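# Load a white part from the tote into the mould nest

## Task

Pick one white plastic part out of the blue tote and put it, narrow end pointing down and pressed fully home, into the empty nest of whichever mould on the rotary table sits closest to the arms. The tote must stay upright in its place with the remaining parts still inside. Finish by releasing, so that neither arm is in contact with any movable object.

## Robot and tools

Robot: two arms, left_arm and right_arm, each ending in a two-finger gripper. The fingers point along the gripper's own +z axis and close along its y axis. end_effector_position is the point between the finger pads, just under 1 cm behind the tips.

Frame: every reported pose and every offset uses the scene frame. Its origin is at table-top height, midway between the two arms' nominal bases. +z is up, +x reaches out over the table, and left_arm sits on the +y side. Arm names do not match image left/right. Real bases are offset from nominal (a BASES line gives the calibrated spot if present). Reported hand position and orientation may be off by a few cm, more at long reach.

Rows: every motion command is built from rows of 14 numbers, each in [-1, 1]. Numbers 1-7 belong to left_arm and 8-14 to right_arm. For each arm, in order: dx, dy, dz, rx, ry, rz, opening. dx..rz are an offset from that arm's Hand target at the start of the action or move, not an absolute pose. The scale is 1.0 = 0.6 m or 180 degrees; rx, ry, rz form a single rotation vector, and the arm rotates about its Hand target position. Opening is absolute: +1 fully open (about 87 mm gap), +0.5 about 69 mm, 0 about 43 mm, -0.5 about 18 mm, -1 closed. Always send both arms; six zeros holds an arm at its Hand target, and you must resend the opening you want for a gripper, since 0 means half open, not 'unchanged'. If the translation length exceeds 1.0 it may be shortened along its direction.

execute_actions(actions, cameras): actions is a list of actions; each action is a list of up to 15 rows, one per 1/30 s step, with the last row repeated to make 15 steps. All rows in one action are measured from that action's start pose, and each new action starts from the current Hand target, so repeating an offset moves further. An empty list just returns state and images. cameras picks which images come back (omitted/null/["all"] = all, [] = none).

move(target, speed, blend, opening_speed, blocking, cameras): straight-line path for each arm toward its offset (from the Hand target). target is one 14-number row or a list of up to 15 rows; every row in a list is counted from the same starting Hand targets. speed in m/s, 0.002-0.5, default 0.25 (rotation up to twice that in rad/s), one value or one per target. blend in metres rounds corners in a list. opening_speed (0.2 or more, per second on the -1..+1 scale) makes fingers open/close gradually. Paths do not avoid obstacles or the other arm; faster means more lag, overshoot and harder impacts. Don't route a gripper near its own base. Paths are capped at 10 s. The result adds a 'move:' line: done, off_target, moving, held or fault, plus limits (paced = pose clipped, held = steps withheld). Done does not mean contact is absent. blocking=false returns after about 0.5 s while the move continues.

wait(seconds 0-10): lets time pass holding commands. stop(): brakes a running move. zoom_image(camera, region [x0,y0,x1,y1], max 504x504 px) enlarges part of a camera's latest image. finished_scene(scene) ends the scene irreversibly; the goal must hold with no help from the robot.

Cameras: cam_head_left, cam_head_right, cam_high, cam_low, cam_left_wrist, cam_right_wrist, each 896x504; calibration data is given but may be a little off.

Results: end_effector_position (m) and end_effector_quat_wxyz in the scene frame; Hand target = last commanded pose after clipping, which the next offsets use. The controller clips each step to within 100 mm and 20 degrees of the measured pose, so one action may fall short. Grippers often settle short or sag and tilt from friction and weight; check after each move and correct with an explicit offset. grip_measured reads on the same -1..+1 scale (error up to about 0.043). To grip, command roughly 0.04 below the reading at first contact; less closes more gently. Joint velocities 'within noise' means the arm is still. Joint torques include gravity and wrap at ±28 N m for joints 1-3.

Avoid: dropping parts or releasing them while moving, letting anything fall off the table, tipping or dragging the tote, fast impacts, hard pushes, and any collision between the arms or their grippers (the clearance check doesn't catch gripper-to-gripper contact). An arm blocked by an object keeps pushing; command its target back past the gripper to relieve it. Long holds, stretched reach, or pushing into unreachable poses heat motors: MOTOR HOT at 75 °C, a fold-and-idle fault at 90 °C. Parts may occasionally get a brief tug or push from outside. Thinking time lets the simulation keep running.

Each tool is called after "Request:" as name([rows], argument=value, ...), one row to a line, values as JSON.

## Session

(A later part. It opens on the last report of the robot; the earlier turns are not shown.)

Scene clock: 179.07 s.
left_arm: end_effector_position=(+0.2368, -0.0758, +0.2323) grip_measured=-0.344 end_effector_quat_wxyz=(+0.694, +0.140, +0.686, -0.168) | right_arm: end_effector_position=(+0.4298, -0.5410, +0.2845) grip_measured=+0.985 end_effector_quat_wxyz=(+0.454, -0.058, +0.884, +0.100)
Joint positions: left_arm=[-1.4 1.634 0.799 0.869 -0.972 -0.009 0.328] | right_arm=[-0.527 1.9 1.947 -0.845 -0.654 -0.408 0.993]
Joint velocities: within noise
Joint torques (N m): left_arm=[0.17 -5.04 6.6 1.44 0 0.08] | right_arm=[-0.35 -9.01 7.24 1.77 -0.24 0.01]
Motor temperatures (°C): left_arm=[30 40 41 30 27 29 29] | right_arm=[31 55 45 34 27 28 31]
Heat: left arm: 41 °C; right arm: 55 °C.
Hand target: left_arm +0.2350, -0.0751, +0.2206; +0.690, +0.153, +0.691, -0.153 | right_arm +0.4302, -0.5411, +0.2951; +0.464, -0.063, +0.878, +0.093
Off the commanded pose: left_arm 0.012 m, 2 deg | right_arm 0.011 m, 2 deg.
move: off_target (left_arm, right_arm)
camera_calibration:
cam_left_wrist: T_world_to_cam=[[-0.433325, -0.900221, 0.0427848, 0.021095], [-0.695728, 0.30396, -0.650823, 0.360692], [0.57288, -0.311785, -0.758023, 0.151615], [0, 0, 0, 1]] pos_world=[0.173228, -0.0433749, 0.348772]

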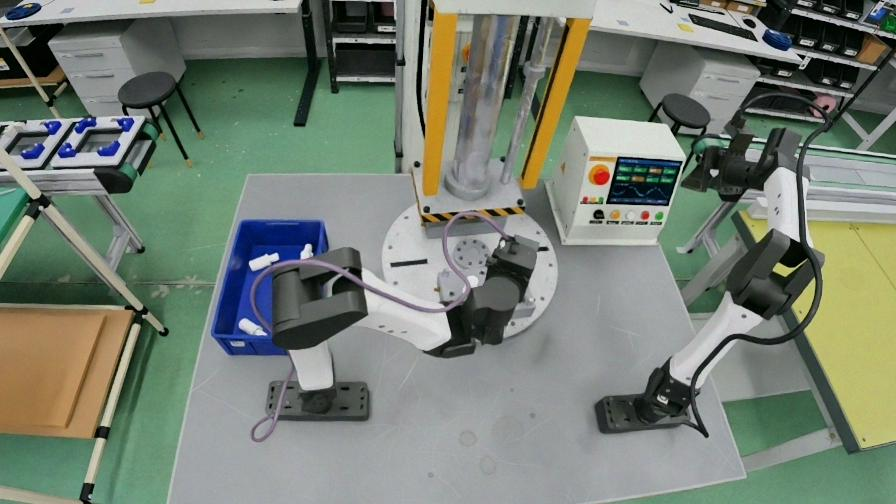

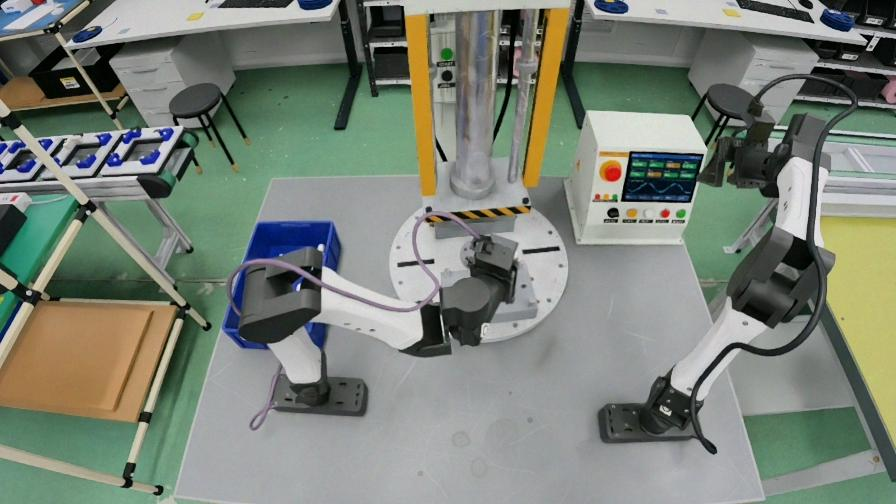

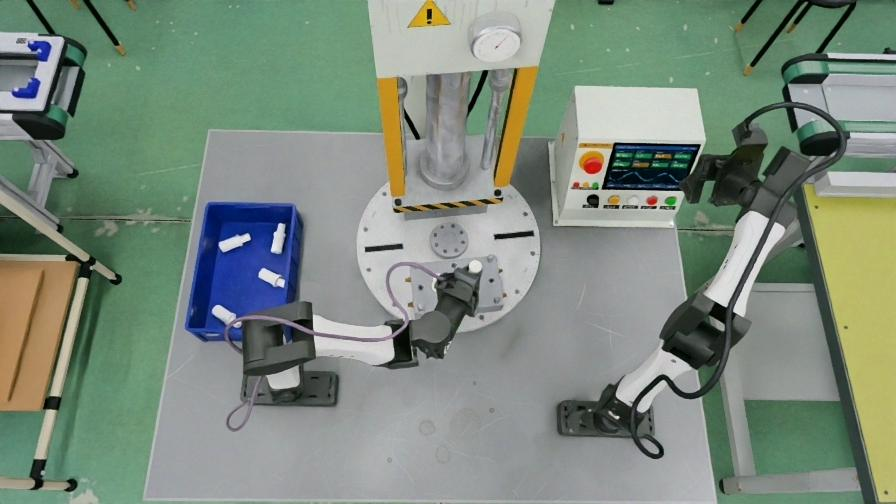

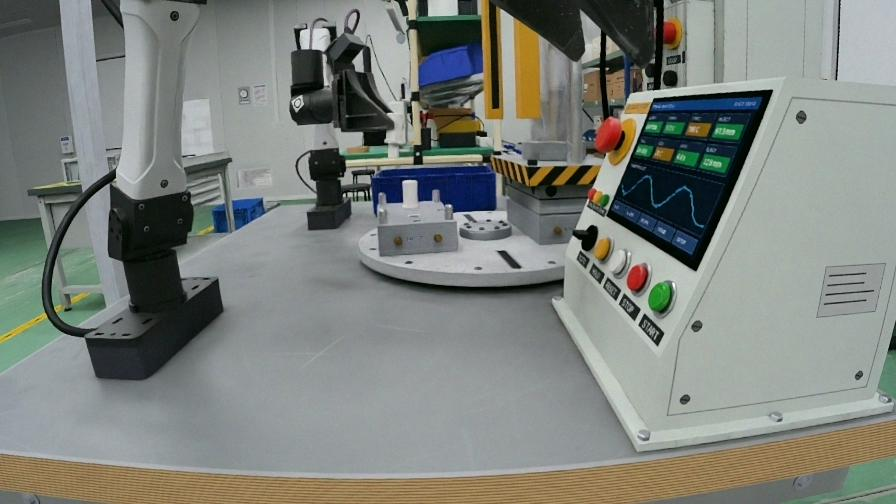

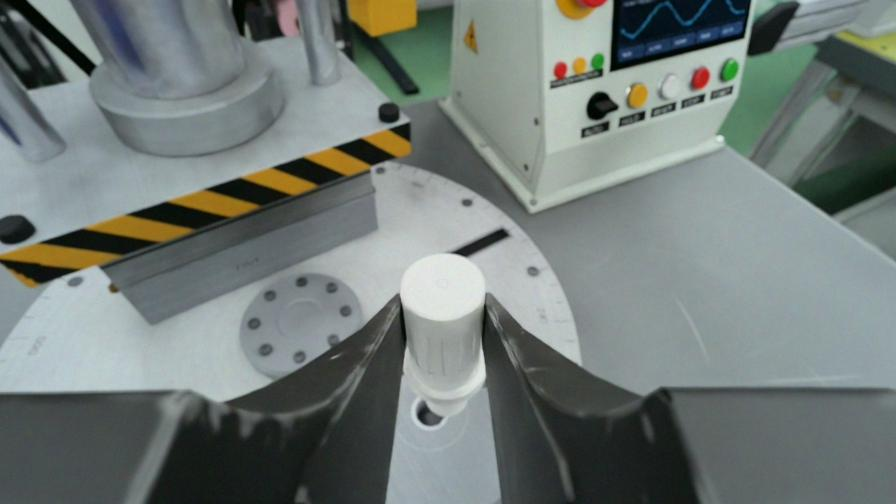

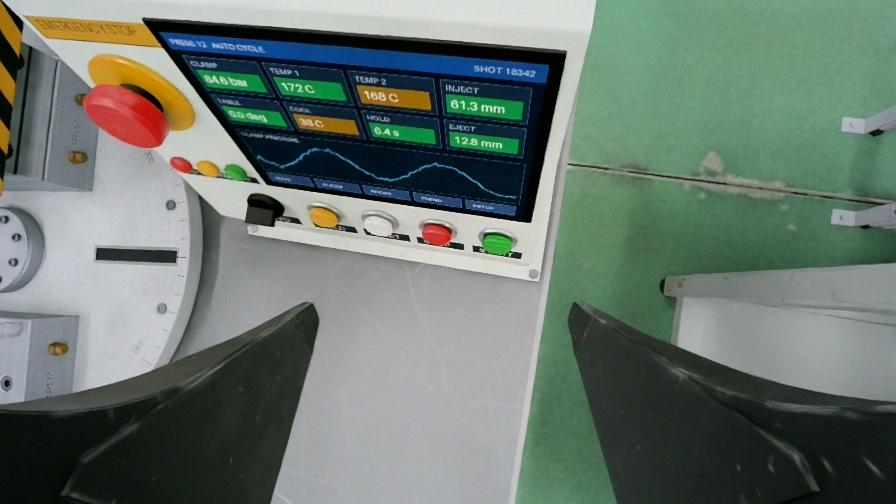

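Request:
move(target=[0.042,-0.0187,-0.105,0.0024,-0.0226,0,-0.9,0,0,0,0,0,0,1], speed=0.12, cameras=["cam_left_wrist","cam_low","cam_high"])

Request:
zoom_image(camera="cam_left_wrist", region=[370, 240, 530, 500])

Request:
zoom_image(camera="cam_low", region=[320, 70, 480, 270])

Scene clock: 224.07 s.
left_arm: end_effector_position=(+0.2589, -0.0873, +0.1670) grip_measured=-0.344 end_effector_quat_wxyz=(+0.715, +0.150, +0.666, -0.151) | right_arm: end_effector_position=(+0.4298, -0.5410, +0.2845) grip_measured=+0.985 end_effector_quat_wxyz=(+0.454, -0.058, +0.884, +0.100)
Joint positions: left_arm=[-1.351 1.94 0.757 1.296 -0.93 0.105 0.328] | right_arm=[-0.527 1.9 1.947 -0.845 -0.654 -0.408 0.993]
Joint velocities: within noise
Joint torques (N m): left_arm=[1.17 -5.94 4.88 1.68 0.28 0.12] | right_arm=[-0.34 -8.98 7.38 1.74 -0.23 -0.01]
Motor temperatures (°C): left_arm=[29 38 41 33 27 29 29] | right_arm=[31 56 45 35 27 28 31]
Heat: left arm: 41 °C; right arm: 56 °C.
Hand target: left_arm +0.2603, -0.0863, +0.1578; +0.714, +0.161, +0.666, -0.145 | right_arm +0.4302, -0.5411, +0.2951; +0.464, -0.063, +0.878, +0.093
Off the commanded pose: left_arm 0.010 m, 1 deg | right_arm 0.011 m, 2 deg.
move: off_target (right_arm)
camera_calibration:
cam_left_wrist: T_world_to_cam=[[-0.423765, -0.905742, -0.00738886, 0.0284984], [-0.655487, 0.312289, -0.687614, 0.333536], [0.625108, -0.286543, -0.726039, 0.0692723], [0, 0, 0, 1]] pos_world=[0.187403, -0.0584979, 0.279849]
Images, in order (width x height): cam_high 896x504, cam_low 896x504, cam_left_wrist 896x504.

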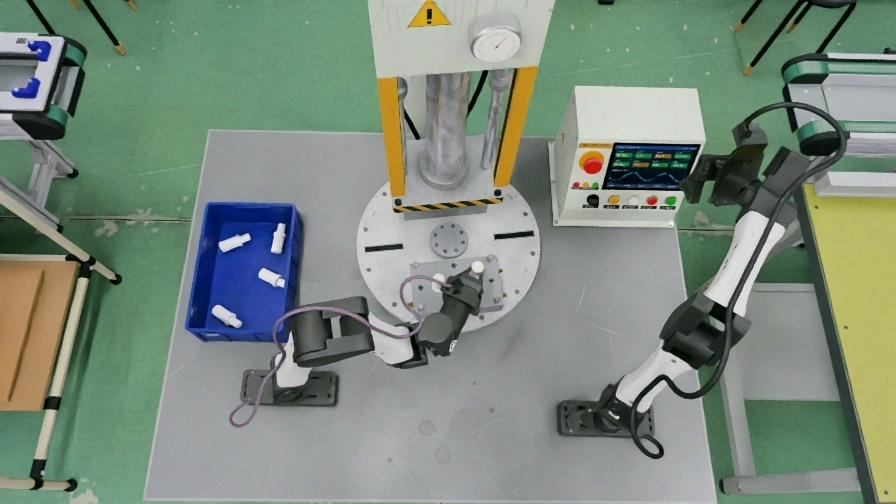

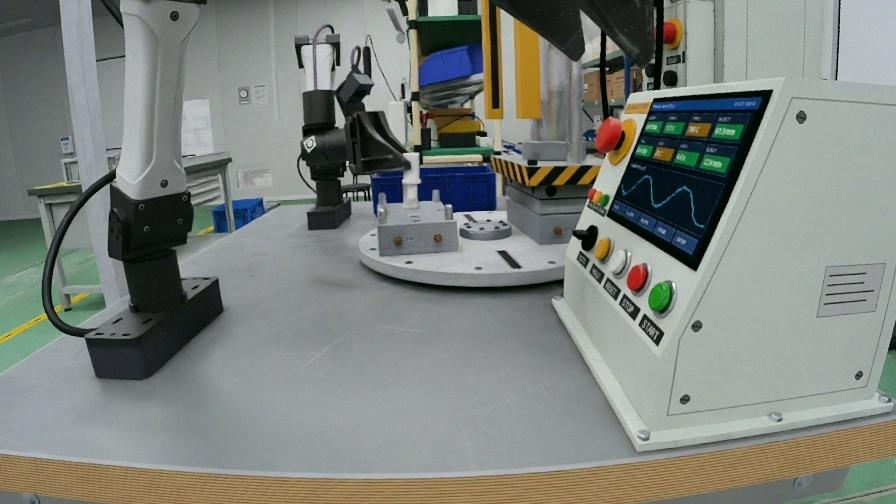

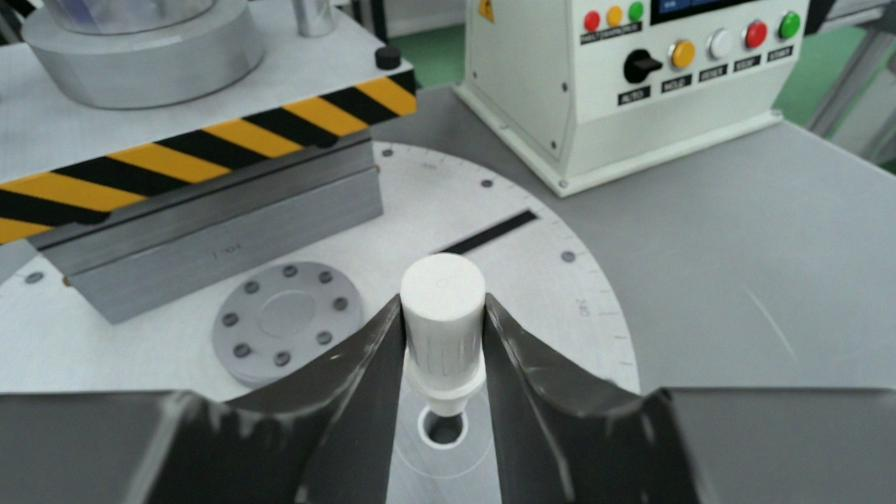

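Scaled by 1.938 from the camera's 896x504 image, which has a finer 1280x720 frame.

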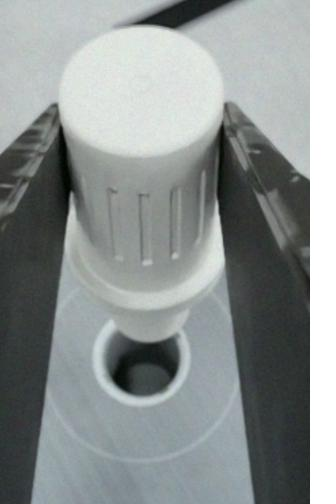

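Scaled by 2.520 from the camera's 896x504 image, which has a finer 1280x720 frame.

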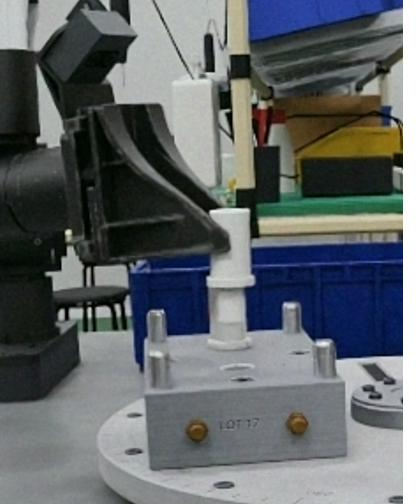

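Request:
move(target=[0.0035,0.0017,-0.023,0.005,0,0,-0.9,0,0,0,0,0,0,1], speed=0.08, cameras=["cam_left_wrist","cam_low"])

Request:
zoom_image(camera="cam_left_wrist", region=[370, 240, 530, 500])

Request:
zoom_image(camera="cam_low", region=[360, 130, 460, 260])

Scene clock: 246.03 s.
left_arm: end_effector_position=(+0.2603, -0.0870, +0.1525) grip_measured=-0.344 end_effector_quat_wxyz=(+0.713, +0.157, +0.667, -0.146) | right_arm: end_effector_position=(+0.4298, -0.5410, +0.2845) grip_measured=+0.985 end_effector_quat_wxyz=(+0.454, -0.058, +0.884, +0.100)
Joint positions: left_arm=[-1.346 1.986 0.75 1.336 -0.923 0.11 0.328] | right_arm=[-0.527 1.9 1.947 -0.845 -0.654 -0.408 0.993]
Joint velocities: within noise
Joint torques (N m): left_arm=[1.31 -6.15 4.64 1.67 0.27 0.09] | right_arm=[-0.28 -8.98 7.3 1.72 -0.22 -0.01]
Motor temperatures (°C): left_arm=[29 38 41 33 27 29 30] | right_arm=[31 56 45 35 27 28 31]
Heat: left arm: 41 °C; right arm: 56 °C.
Hand target: left_arm +0.2624, -0.0853, +0.1439; +0.712, +0.167, +0.667, -0.140 | right_arm +0.4302, -0.5411, +0.2951; +0.464, -0.063, +0.878, +0.093
Off the commanded pose: left_arm 0.009 m, 1 deg | right_arm 0.011 m, 2 deg.
move: off_target (right_arm)
camera_calibration:
cam_left_wrist: T_world_to_cam=[[-0.425515, -0.90464, -0.0237247, 0.0323146], [-0.654918, 0.325934, -0.681798, 0.324523], [0.624515, -0.274578, -0.731155, 0.0598931], [0, 0, 0, 1]] pos_world=[0.188882, -0.0600947, 0.265817]
Images, in order (width x height): cam_low 896x504, cam_left_wrist 896x504.

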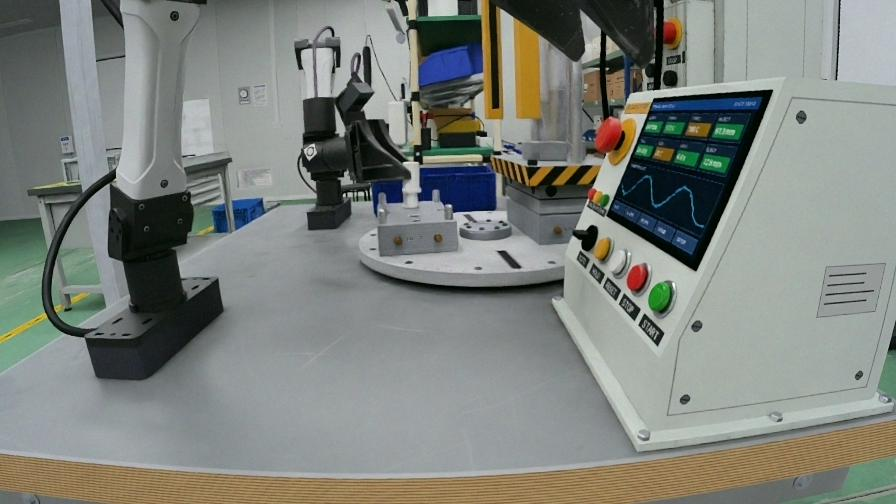

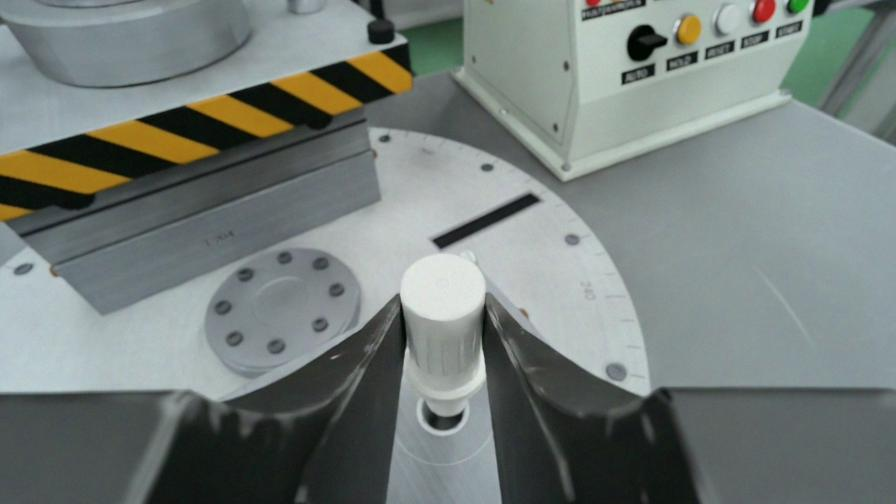

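Scaled by 1.938 from the camera's 896x504 image, which has a finer 1280x720 frame.

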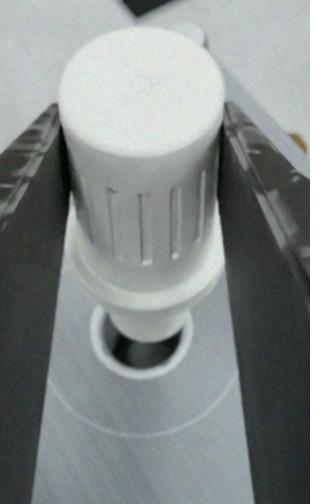

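Scaled by 3.877 from the camera's 896x504 image, which has a finer 1280x720 frame.

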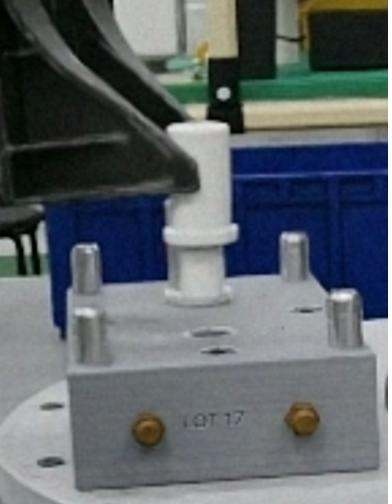

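Request:
move(target=[0.0033,0.0047,0,-0.0047,-0.010,0,-0.9,0,0,0,0,0,0,1], speed=0.08, cameras=["cam_left_wrist","cam_low"])

Request:
zoom_image(camera="cam_left_wrist", region=[370, 240, 530, 500])

Request:
zoom_image(camera="cam_low", region=[360, 130, 460, 260])

Scene clock: 265.13 s.
left_arm: end_effector_position=(+0.2624, -0.0844, +0.1531) grip_measured=-0.344 end_effector_quat_wxyz=(+0.725, +0.153, +0.655, -0.149) | right_arm: end_effector_position=(+0.4298, -0.5410, +0.2845) grip_measured=+0.985 end_effector_quat_wxyz=(+0.454, -0.058, +0.884, +0.100)
Joint positions: left_arm=[-1.341 2.019 0.736 1.441 -0.915 0.152 0.328] | right_arm=[-0.527 1.9 1.947 -0.845 -0.654 -0.408 0.993]
Joint velocities: within noise
Joint torques (N m): left_arm=[1.31 -6.05 4.3 1.66 0.3 0.11] | right_arm=[-0.24 -9.03 7.43 1.73 -0.25 0.01]
Motor temperatures (°C): left_arm=[29 38 40 35 27 29 30] | right_arm=[31 56 46 35 27 28 31]
Heat: left arm: 40 °C; right arm: 56 °C.
Hand target: left_arm +0.2644, -0.0825, +0.1440; +0.724, +0.163, +0.655, -0.142 | right_arm +0.4302, -0.5411, +0.2951; +0.464, -0.063, +0.878, +0.093
Off the commanded pose: left_arm 0.010 m, 1 deg | right_arm 0.011 m, 2 deg.
move: off_target (right_arm)
camera_calibration:
cam_left_wrist: T_world_to_cam=[[-0.424158, -0.90534, -0.0212144, 0.0347905], [-0.633511, 0.313381, -0.707429, 0.322709], [0.647112, -0.286622, -0.706466, 0.0490096], [0, 0, 0, 1]] pos_world=[0.187481, -0.0555862, 0.263655]
Images, in order (width x height): cam_low 896x504, cam_left_wrist 896x504.

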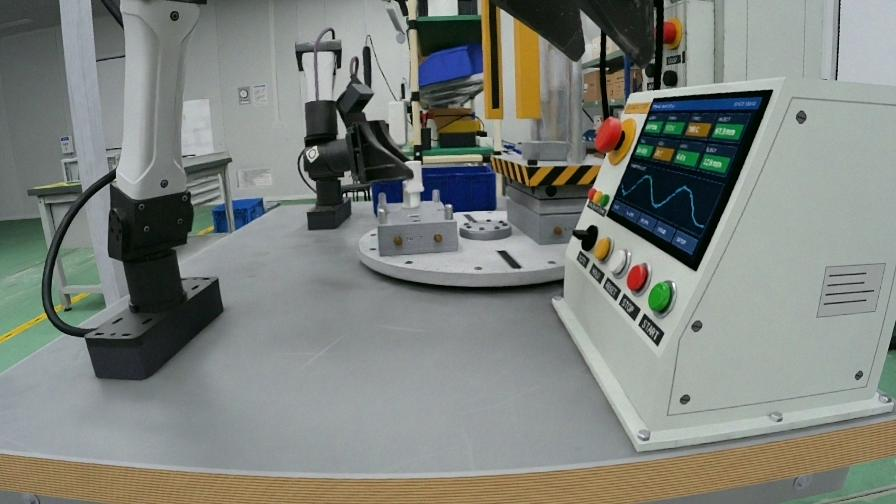

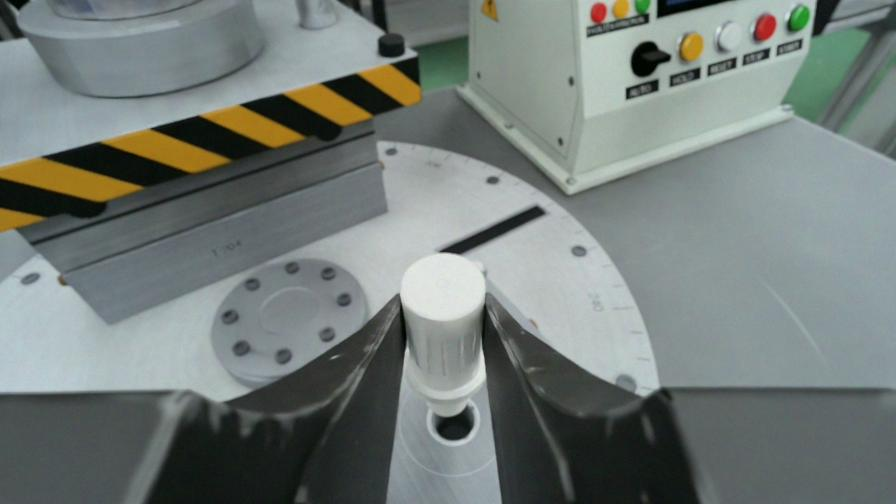

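Scaled by 1.938 from the camera's 896x504 image, which has a finer 1280x720 frame.

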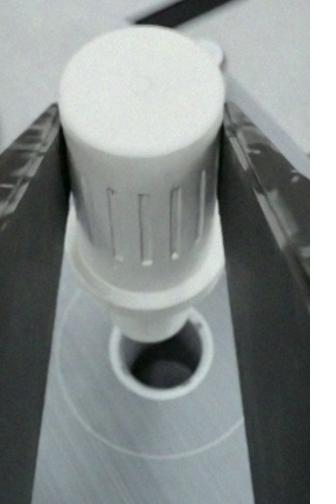

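Scaled by 3.877 from the camera's 896x504 image, which has a finer 1280x720 frame.

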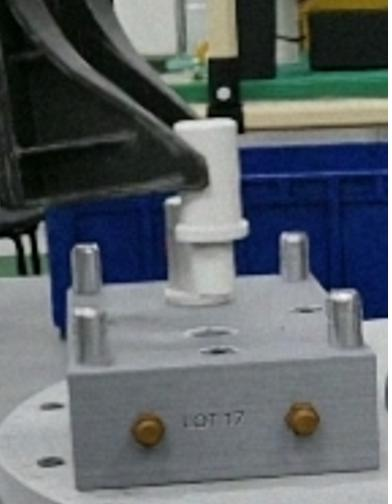

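Request:
move(target=[-0.0045,-0.0028,-0.005,0.0023,0.005,0,-0.9,0,0,0,0,0,0,1], speed=0.08, cameras=["cam_left_wrist","cam_low"])

Request:
zoom_image(camera="cam_left_wrist", region=[370, 240, 530, 500])

Request:
zoom_image(camera="cam_low", region=[360, 130, 460, 260])

Scene clock: 274.90 s.
left_arm: end_effector_position=(+0.2623, -0.0843, +0.1512) grip_measured=-0.344 end_effector_quat_wxyz=(+0.724, +0.157, +0.656, -0.146) | right_arm: end_effector_position=(+0.4298, -0.5410, +0.2845) grip_measured=+0.985 end_effector_quat_wxyz=(+0.454, -0.058, +0.884, +0.100)
Joint positions: left_arm=[-1.341 2.019 0.736 1.43 -0.915 0.153 0.328] | right_arm=[-0.527 1.9 1.947 -0.845 -0.654 -0.408 0.993]
Joint velocities: within noise
Joint torques (N m): left_arm=[0.66 -6.48 4.78 1.42 0.19 -0.1] | right_arm=[-0.42 -8.91 7.34 1.74 -0.24 -0.01]
Motor temperatures (°C): left_arm=[29 38 40 34 27 29 30] | right_arm=[31 57 46 35 27 28 31]
Heat: left arm: 40 °C; right arm: 57 °C.
Hand target: left_arm +0.2617, -0.0841, +0.1410; +0.718, +0.165, +0.661, -0.141 | right_arm +0.4302, -0.5411, +0.2951; +0.464, -0.063, +0.878, +0.093
Off the commanded pose: left_arm 0.010 m, 1 deg | right_arm 0.011 m, 2 deg.
move: off_target (right_arm)
camera_calibration:
cam_left_wrist: T_world_to_cam=[[-0.424518, -0.904929, -0.0297908, 0.036241], [-0.634816, 0.320942, -0.702855, 0.321628], [0.645595, -0.279463, -0.710709, 0.0494075], [0, 0, 0, 1]] pos_world=[0.187662, -0.0566208, 0.262252]
Images, in order (width x height): cam_low 896x504, cam_left_wrist 896x504.

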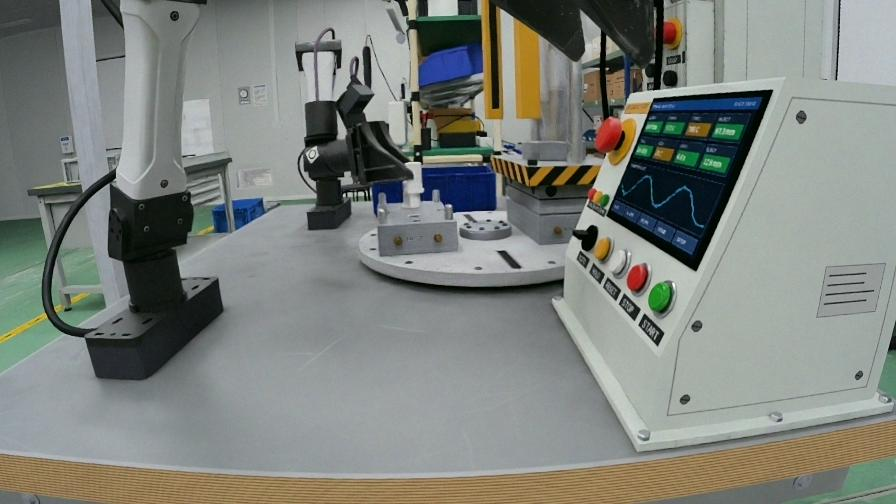

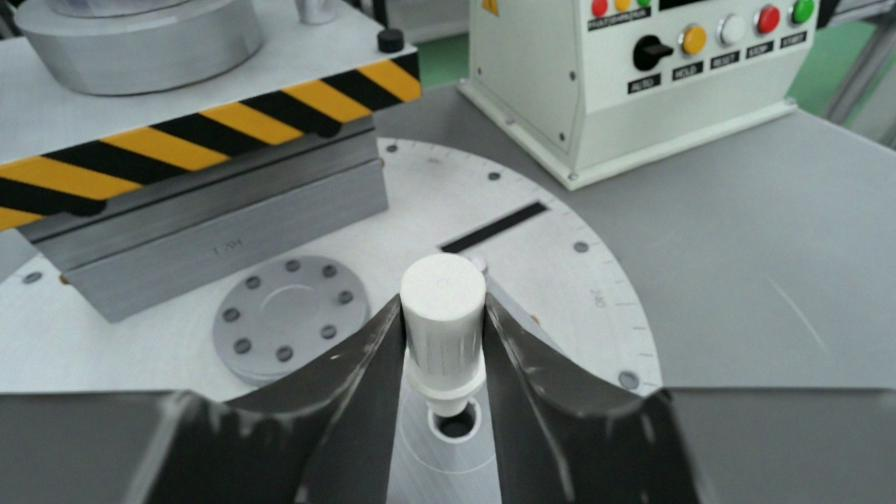

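Scaled by 1.938 from the camera's 896x504 image, which has a finer 1280x720 frame.

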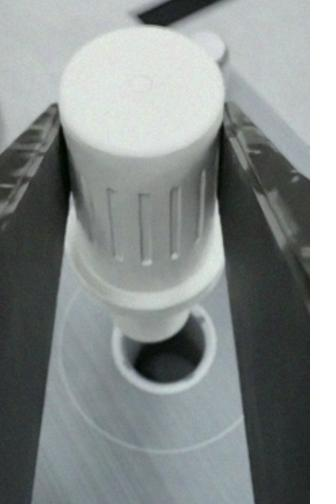

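Scaled by 3.877 from the camera's 896x504 image, which has a finer 1280x720 frame.

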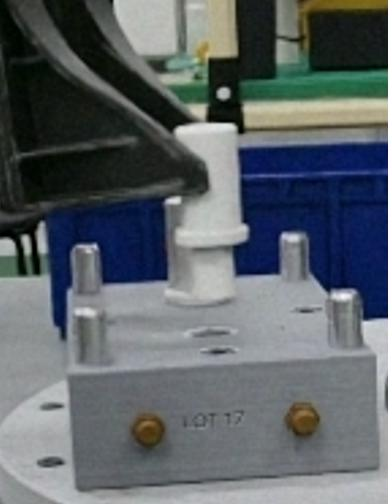

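Request:
move(target=[-0.006,-0.004,-0.008,0.002,0.004,0,-0.9,0,0,0,0,0,0,1], speed=0.08, cameras=["cam_left_wrist","cam_low"])

Request:
zoom_image(camera="cam_left_wrist", region=[370, 240, 530, 500])

Request:
zoom_image(camera="cam_low", region=[360, 130, 460, 260])

Scene clock: 282.00 s.
left_arm: end_effector_position=(+0.2612, -0.0850, +0.1474) grip_measured=-0.344 end_effector_quat_wxyz=(+0.719, +0.160, +0.660, -0.146) | right_arm: end_effector_position=(+0.4298, -0.5410, +0.2845) grip_measured=+0.985 end_effector_quat_wxyz=(+0.454, -0.058, +0.884, +0.100)
Joint positions: left_arm=[-1.343 2.019 0.736 1.409 -0.915 0.138 0.328] | right_arm=[-0.527 1.9 1.947 -0.845 -0.654 -0.408 0.993]
Joint velocities: within noise
Joint torques (N m): left_arm=[-0.05 -5.96 5.46 1.47 0.06 -0.09] | right_arm=[-0.31 -9.1 7.43 1.77 -0.23 -0.02]
Motor temperatures (°C): left_arm=[29 38 40 34 27 29 30] | right_arm=[31 57 46 35 27 28 31]
Heat: left arm: 40 °C; right arm: 57 °C.
Hand target: left_arm +0.2580, -0.0866, +0.1362; +0.713, +0.166, +0.666, -0.140 | right_arm +0.4302, -0.5411, +0.2951; +0.464, -0.063, +0.878, +0.093
Off the commanded pose: left_arm 0.012 m, 1 deg | right_arm 0.011 m, 2 deg.
move: off_target (left_arm, right_arm)
camera_calibration:
cam_left_wrist: T_world_to_cam=[[-0.427726, -0.903359, -0.0315024, 0.0362702], [-0.641465, 0.327909, -0.693541, 0.319374], [0.636847, -0.276438, -0.719728, 0.0510528], [0, 0, 0, 1]] pos_world=[0.187868, -0.0578476, 0.259386]
Images, in order (width x height): cam_low 896x504, cam_left_wrist 896x504.

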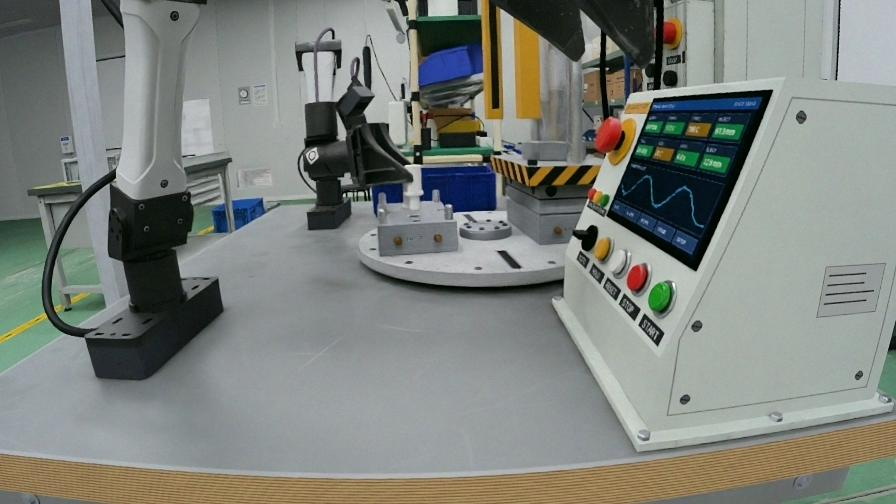

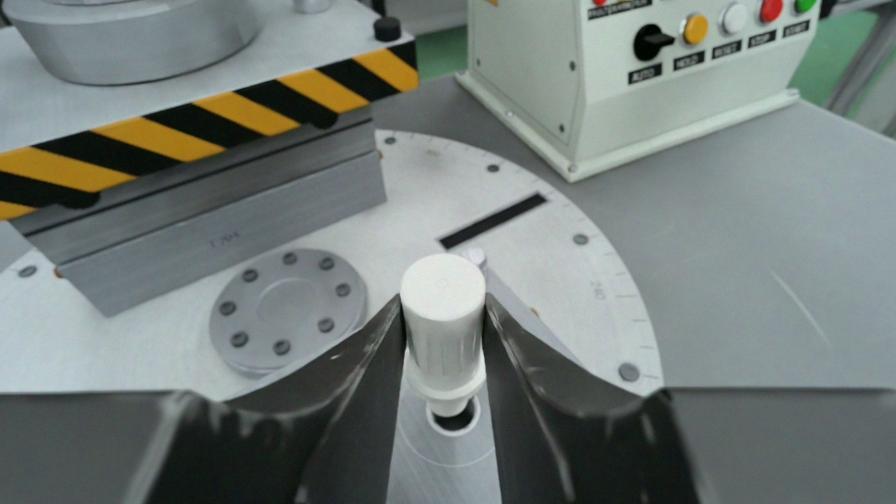

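Scaled by 1.938 from the camera's 896x504 image, which has a finer 1280x720 frame.

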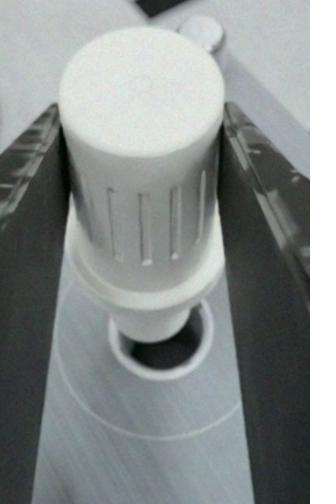

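Scaled by 3.877 from the camera's 896x504 image, which has a finer 1280x720 frame.

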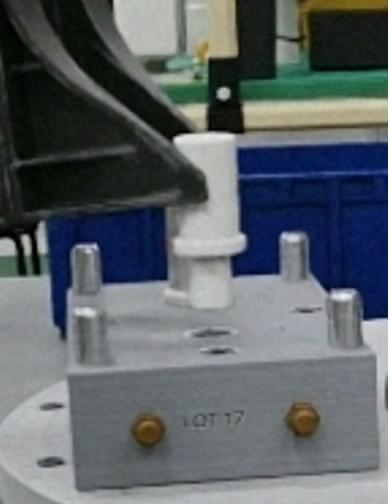

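Request:
move(target=[-0.002,-0.003,-0.014,0,0,0,-0.9,0,0,0,0,0,0,1], speed=0.08, cameras=["cam_left_wrist","cam_low"])

Request:
zoom_image(camera="cam_left_wrist", region=[370, 240, 530, 500])

Request:
zoom_image(camera="cam_low", region=[360, 130, 460, 260])

Scene clock: 292.93 s.
left_arm: end_effector_position=(+0.2591, -0.0863, +0.1360) grip_measured=-0.344 end_effector_quat_wxyz=(+0.716, +0.165, +0.663, -0.143) | right_arm: end_effector_position=(+0.4298, -0.5410, +0.2845) grip_measured=+0.985 end_effector_quat_wxyz=(+0.454, -0.058, +0.884, +0.100)
Joint positions: left_arm=[-1.349 2.055 0.736 1.429 -0.917 0.136 0.328] | right_arm=[-0.527 1.9 1.947 -0.845 -0.654 -0.408 0.993]
Joint velocities: within noise
Joint torques (N m): left_arm=[0.03 -6 5.83 1.53 0.03 -0.08] | right_arm=[-0.31 -8.94 7.35 1.75 -0.26 0.01]
Motor temperatures (°C): left_arm=[29 38 40 34 27 29 30] | right_arm=[31 57 46 36 27 28 31]
Heat: left arm: 40 °C; right arm: 57 °C.
Hand target: left_arm +0.2568, -0.0884, +0.1278; +0.713, +0.166, +0.666, -0.140 | right_arm +0.4302, -0.5411, +0.2951; +0.464, -0.063, +0.878, +0.093
Off the commanded pose: left_arm 0.009 m, 1 deg | right_arm 0.011 m, 2 deg.
move: off_target (right_arm)
camera_calibration:
cam_left_wrist: T_world_to_cam=[[-0.431089, -0.901336, -0.0418939, 0.0363228], [-0.643126, 0.339496, -0.68639, 0.311007], [0.632891, -0.268952, -0.726026, 0.0463925], [0, 0, 0, 1]] pos_world=[0.186314, -0.0603694, 0.248676]
Images, in order (width x height): cam_low 896x504, cam_left_wrist 896x504.

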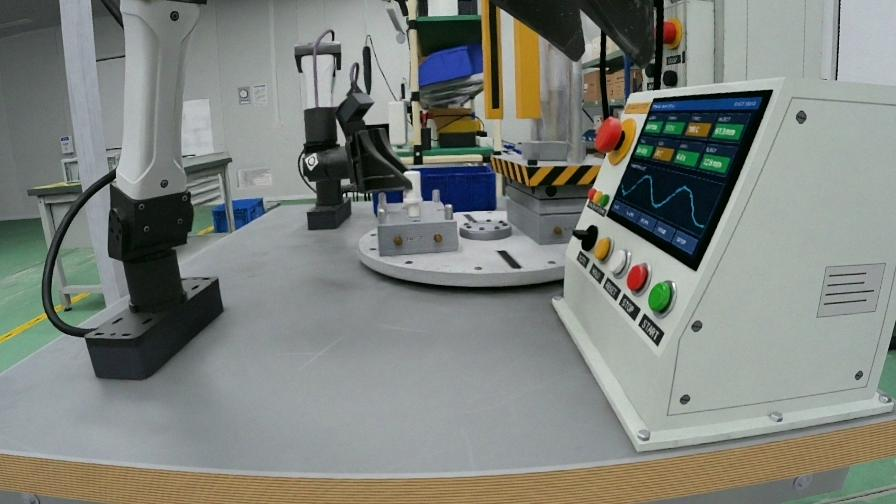

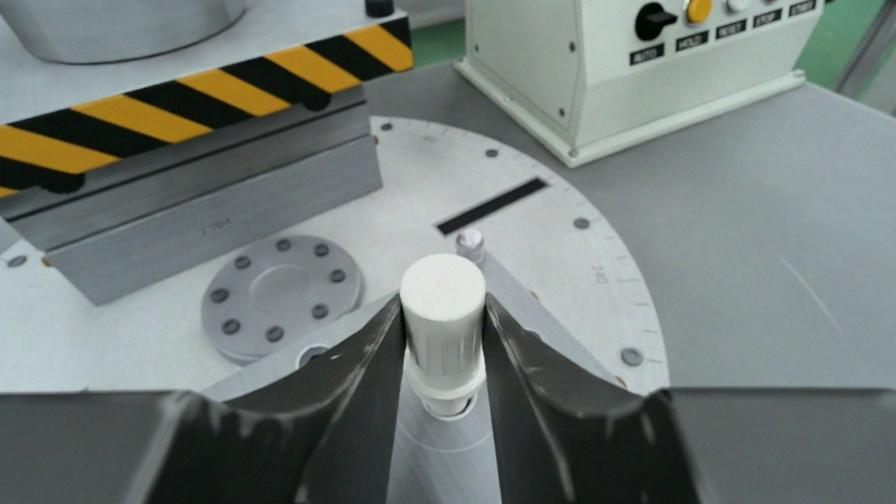

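Scaled by 1.938 from the camera's 896x504 image, which has a finer 1280x720 frame.

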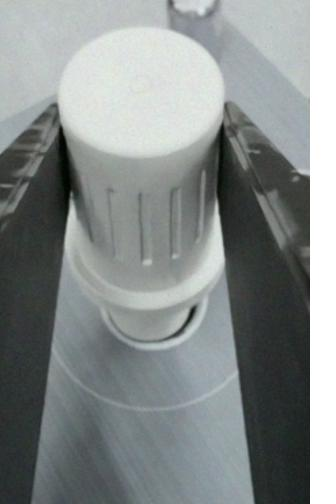

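Scaled by 3.877 from the camera's 896x504 image, which has a finer 1280x720 frame.

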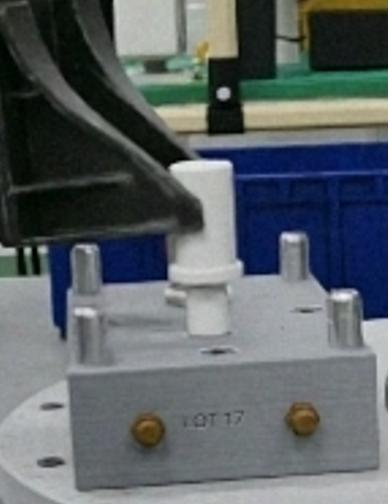

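Request:
move(target=[0.0005,-0.001,-0.012,-0.0045,0,0,-0.9,0,0,0,0,0,0,1], speed=0.06, cameras=["cam_left_wrist","cam_low"])

Request:
zoom_image(camera="cam_left_wrist", region=[370, 240, 530, 500])

Request:
zoom_image(camera="cam_low", region=[360, 130, 460, 260])

Scene clock: 302.73 s.
left_arm: end_effector_position=(+0.2591, -0.0867, +0.1266) grip_measured=-0.344 end_effector_quat_wxyz=(+0.716, +0.163, +0.663, -0.145) | right_arm: end_effector_position=(+0.4298, -0.5410, +0.2845) grip_measured=+0.985 end_effector_quat_wxyz=(+0.454, -0.058, +0.884, +0.100)
Joint positions: left_arm=[-1.349 2.094 0.736 1.469 -0.917 0.131 0.328] | right_arm=[-0.527 1.9 1.947 -0.845 -0.654 -0.408 0.993]
Joint velocities: within noise
Joint torques (N m): left_arm=[0.1 -6.16 5.68 1.62 0.04 -0.08] | right_arm=[-0.29 -8.9 7.3 1.76 -0.24 0]
Motor temperatures (°C): left_arm=[29 38 41 35 27 29 30] | right_arm=[30 57 46 36 27 28 31]
Heat: left arm: 41 °C; right arm: 57 °C.
Hand target: left_arm +0.2571, -0.0890, +0.1206; +0.715, +0.161, +0.665, -0.145 | right_arm +0.4302, -0.5411, +0.2951; +0.464, -0.063, +0.878, +0.093
Off the commanded pose: left_arm 0.007 m, 0 deg | right_arm 0.011 m, 2 deg.
move: off_target (right_arm)
camera_calibration:
cam_left_wrist: T_world_to_cam=[[-0.431496, -0.901398, -0.0359653, 0.0348361], [-0.644458, 0.335907, -0.686906, 0.304797], [0.631257, -0.273219, -0.725856, 0.0395005], [0, 0, 0, 1]] pos_world=[0.186526, -0.06019, 0.239291]
Images, in order (width x height): cam_low 896x504, cam_left_wrist 896x504.

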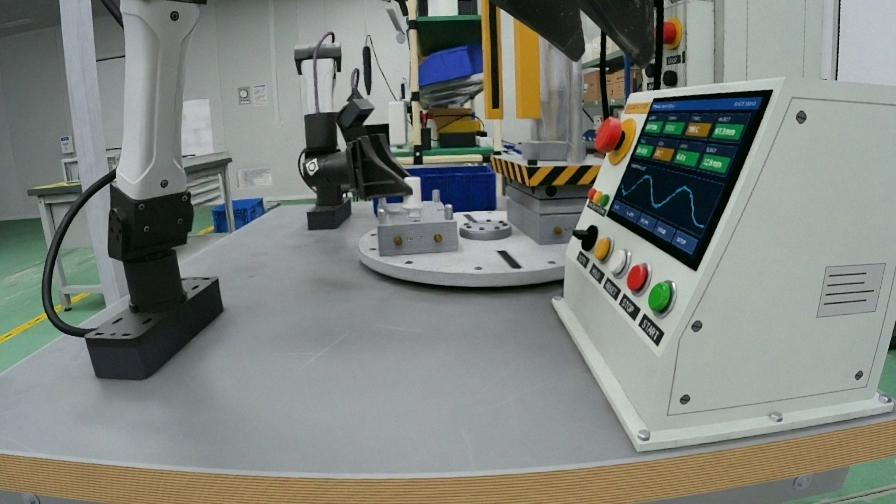

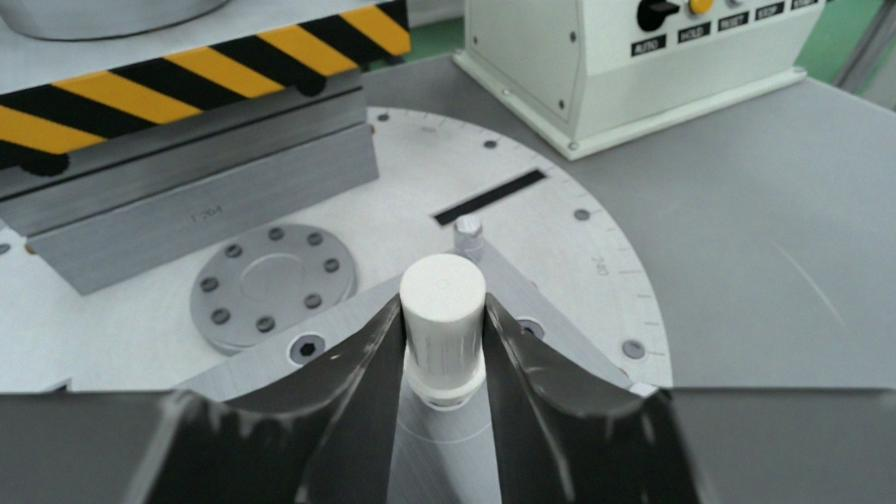

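Scaled by 1.938 from the camera's 896x504 image, which has a finer 1280x720 frame.

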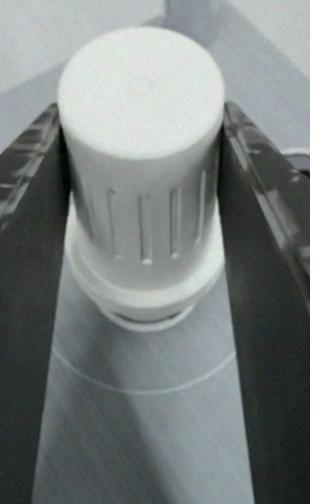

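Scaled by 3.877 from the camera's 896x504 image, which has a finer 1280x720 frame.

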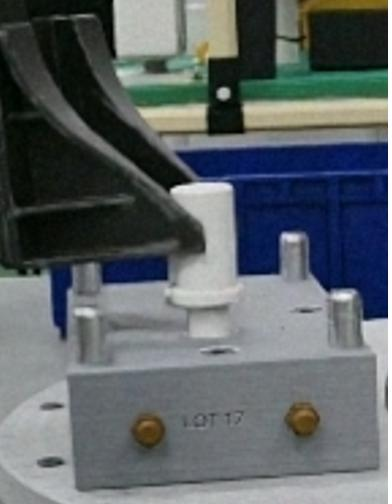

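Request:
move(target=[0,0,-0.013,0,0,0,-0.9,0,0,0,0,0,0,1], speed=0.04, cameras=["cam_left_wrist","cam_low"])

Request:
zoom_image(camera="cam_left_wrist", region=[370, 240, 530, 500])

Request:
zoom_image(camera="cam_low", region=[360, 130, 460, 260])

Scene clock: 309.73 s.
left_arm: end_effector_position=(+0.2591, -0.0868, +0.1196) grip_measured=-0.344 end_effector_quat_wxyz=(+0.717, +0.162, +0.663, -0.146) | right_arm: end_effector_position=(+0.4298, -0.5410, +0.2845) grip_measured=+0.985 end_effector_quat_wxyz=(+0.454, -0.058, +0.884, +0.100)
Joint positions: left_arm=[-1.349 2.125 0.736 1.503 -0.917 0.13 0.328] | right_arm=[-0.527 1.9 1.947 -0.845 -0.654 -0.408 0.993]
Joint velocities: within noise
Joint torques (N m): left_arm=[0.1 -6.17 5.6 1.58 0.03 -0.08] | right_arm=[-0.4 -8.98 7.39 1.76 -0.24 0]
Motor temperatures (°C): left_arm=[29 38 41 35 27 29 30] | right_arm=[30 57 46 36 27 28 31]
Heat: left arm: 41 °C; right arm: 57 °C.
Hand target: left_arm +0.2571, -0.0890, +0.1127; +0.715, +0.161, +0.665, -0.145 | right_arm +0.4302, -0.5411, +0.2951; +0.464, -0.063, +0.878, +0.093
Off the commanded pose: left_arm 0.007 m, 0 deg | right_arm 0.011 m, 2 deg.
move: off_target (right_arm)
camera_calibration:
cam_left_wrist: T_world_to_cam=[[-0.431533, -0.901501, -0.0327879, 0.0341674], [-0.644227, 0.333415, -0.688335, 0.299864], [0.631467, -0.275916, -0.724651, 0.0339608], [0, 0, 0, 1]] pos_world=[0.18648, -0.0598069, 0.232137]
Images, in order (width x height): cam_low 896x504, cam_left_wrist 896x504.

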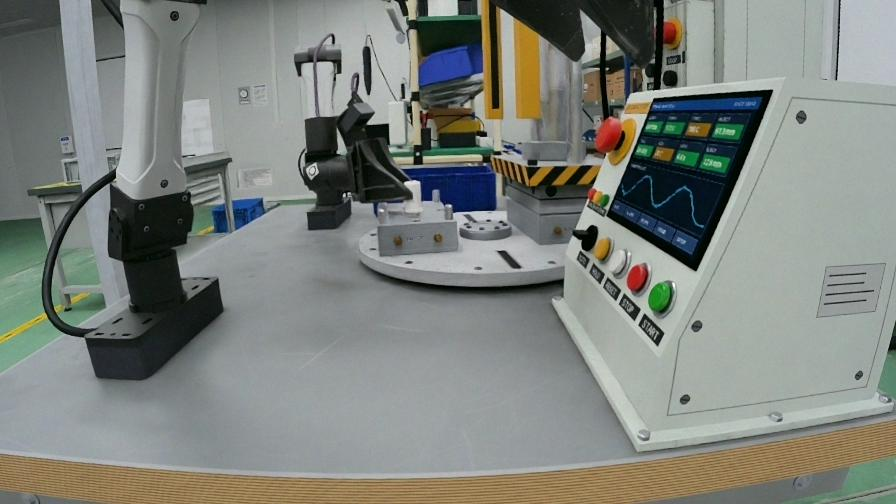

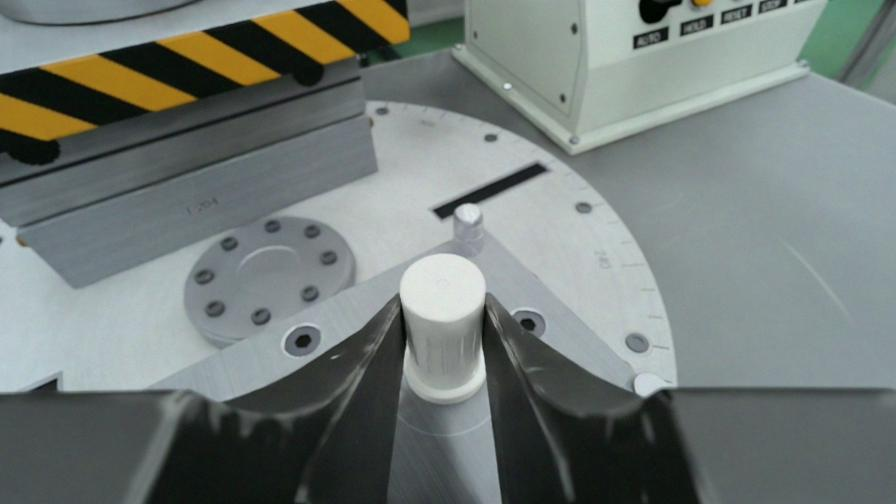

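Scaled by 1.938 from the camera's 896x504 image, which has a finer 1280x720 frame.

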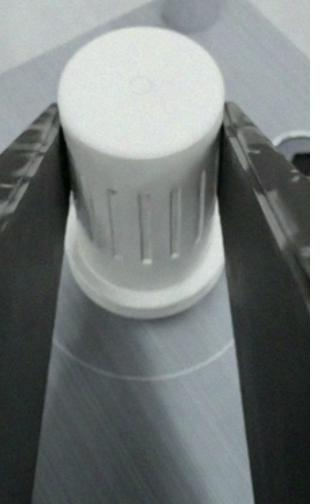

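Scaled by 3.877 from the camera's 896x504 image, which has a finer 1280x720 frame.

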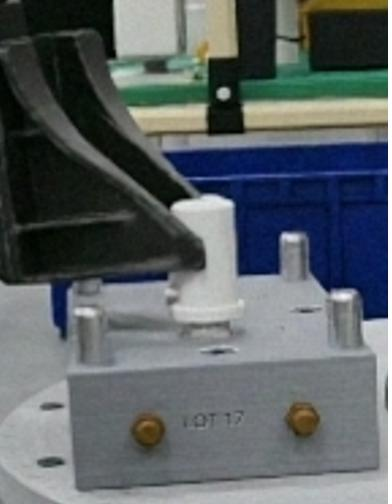

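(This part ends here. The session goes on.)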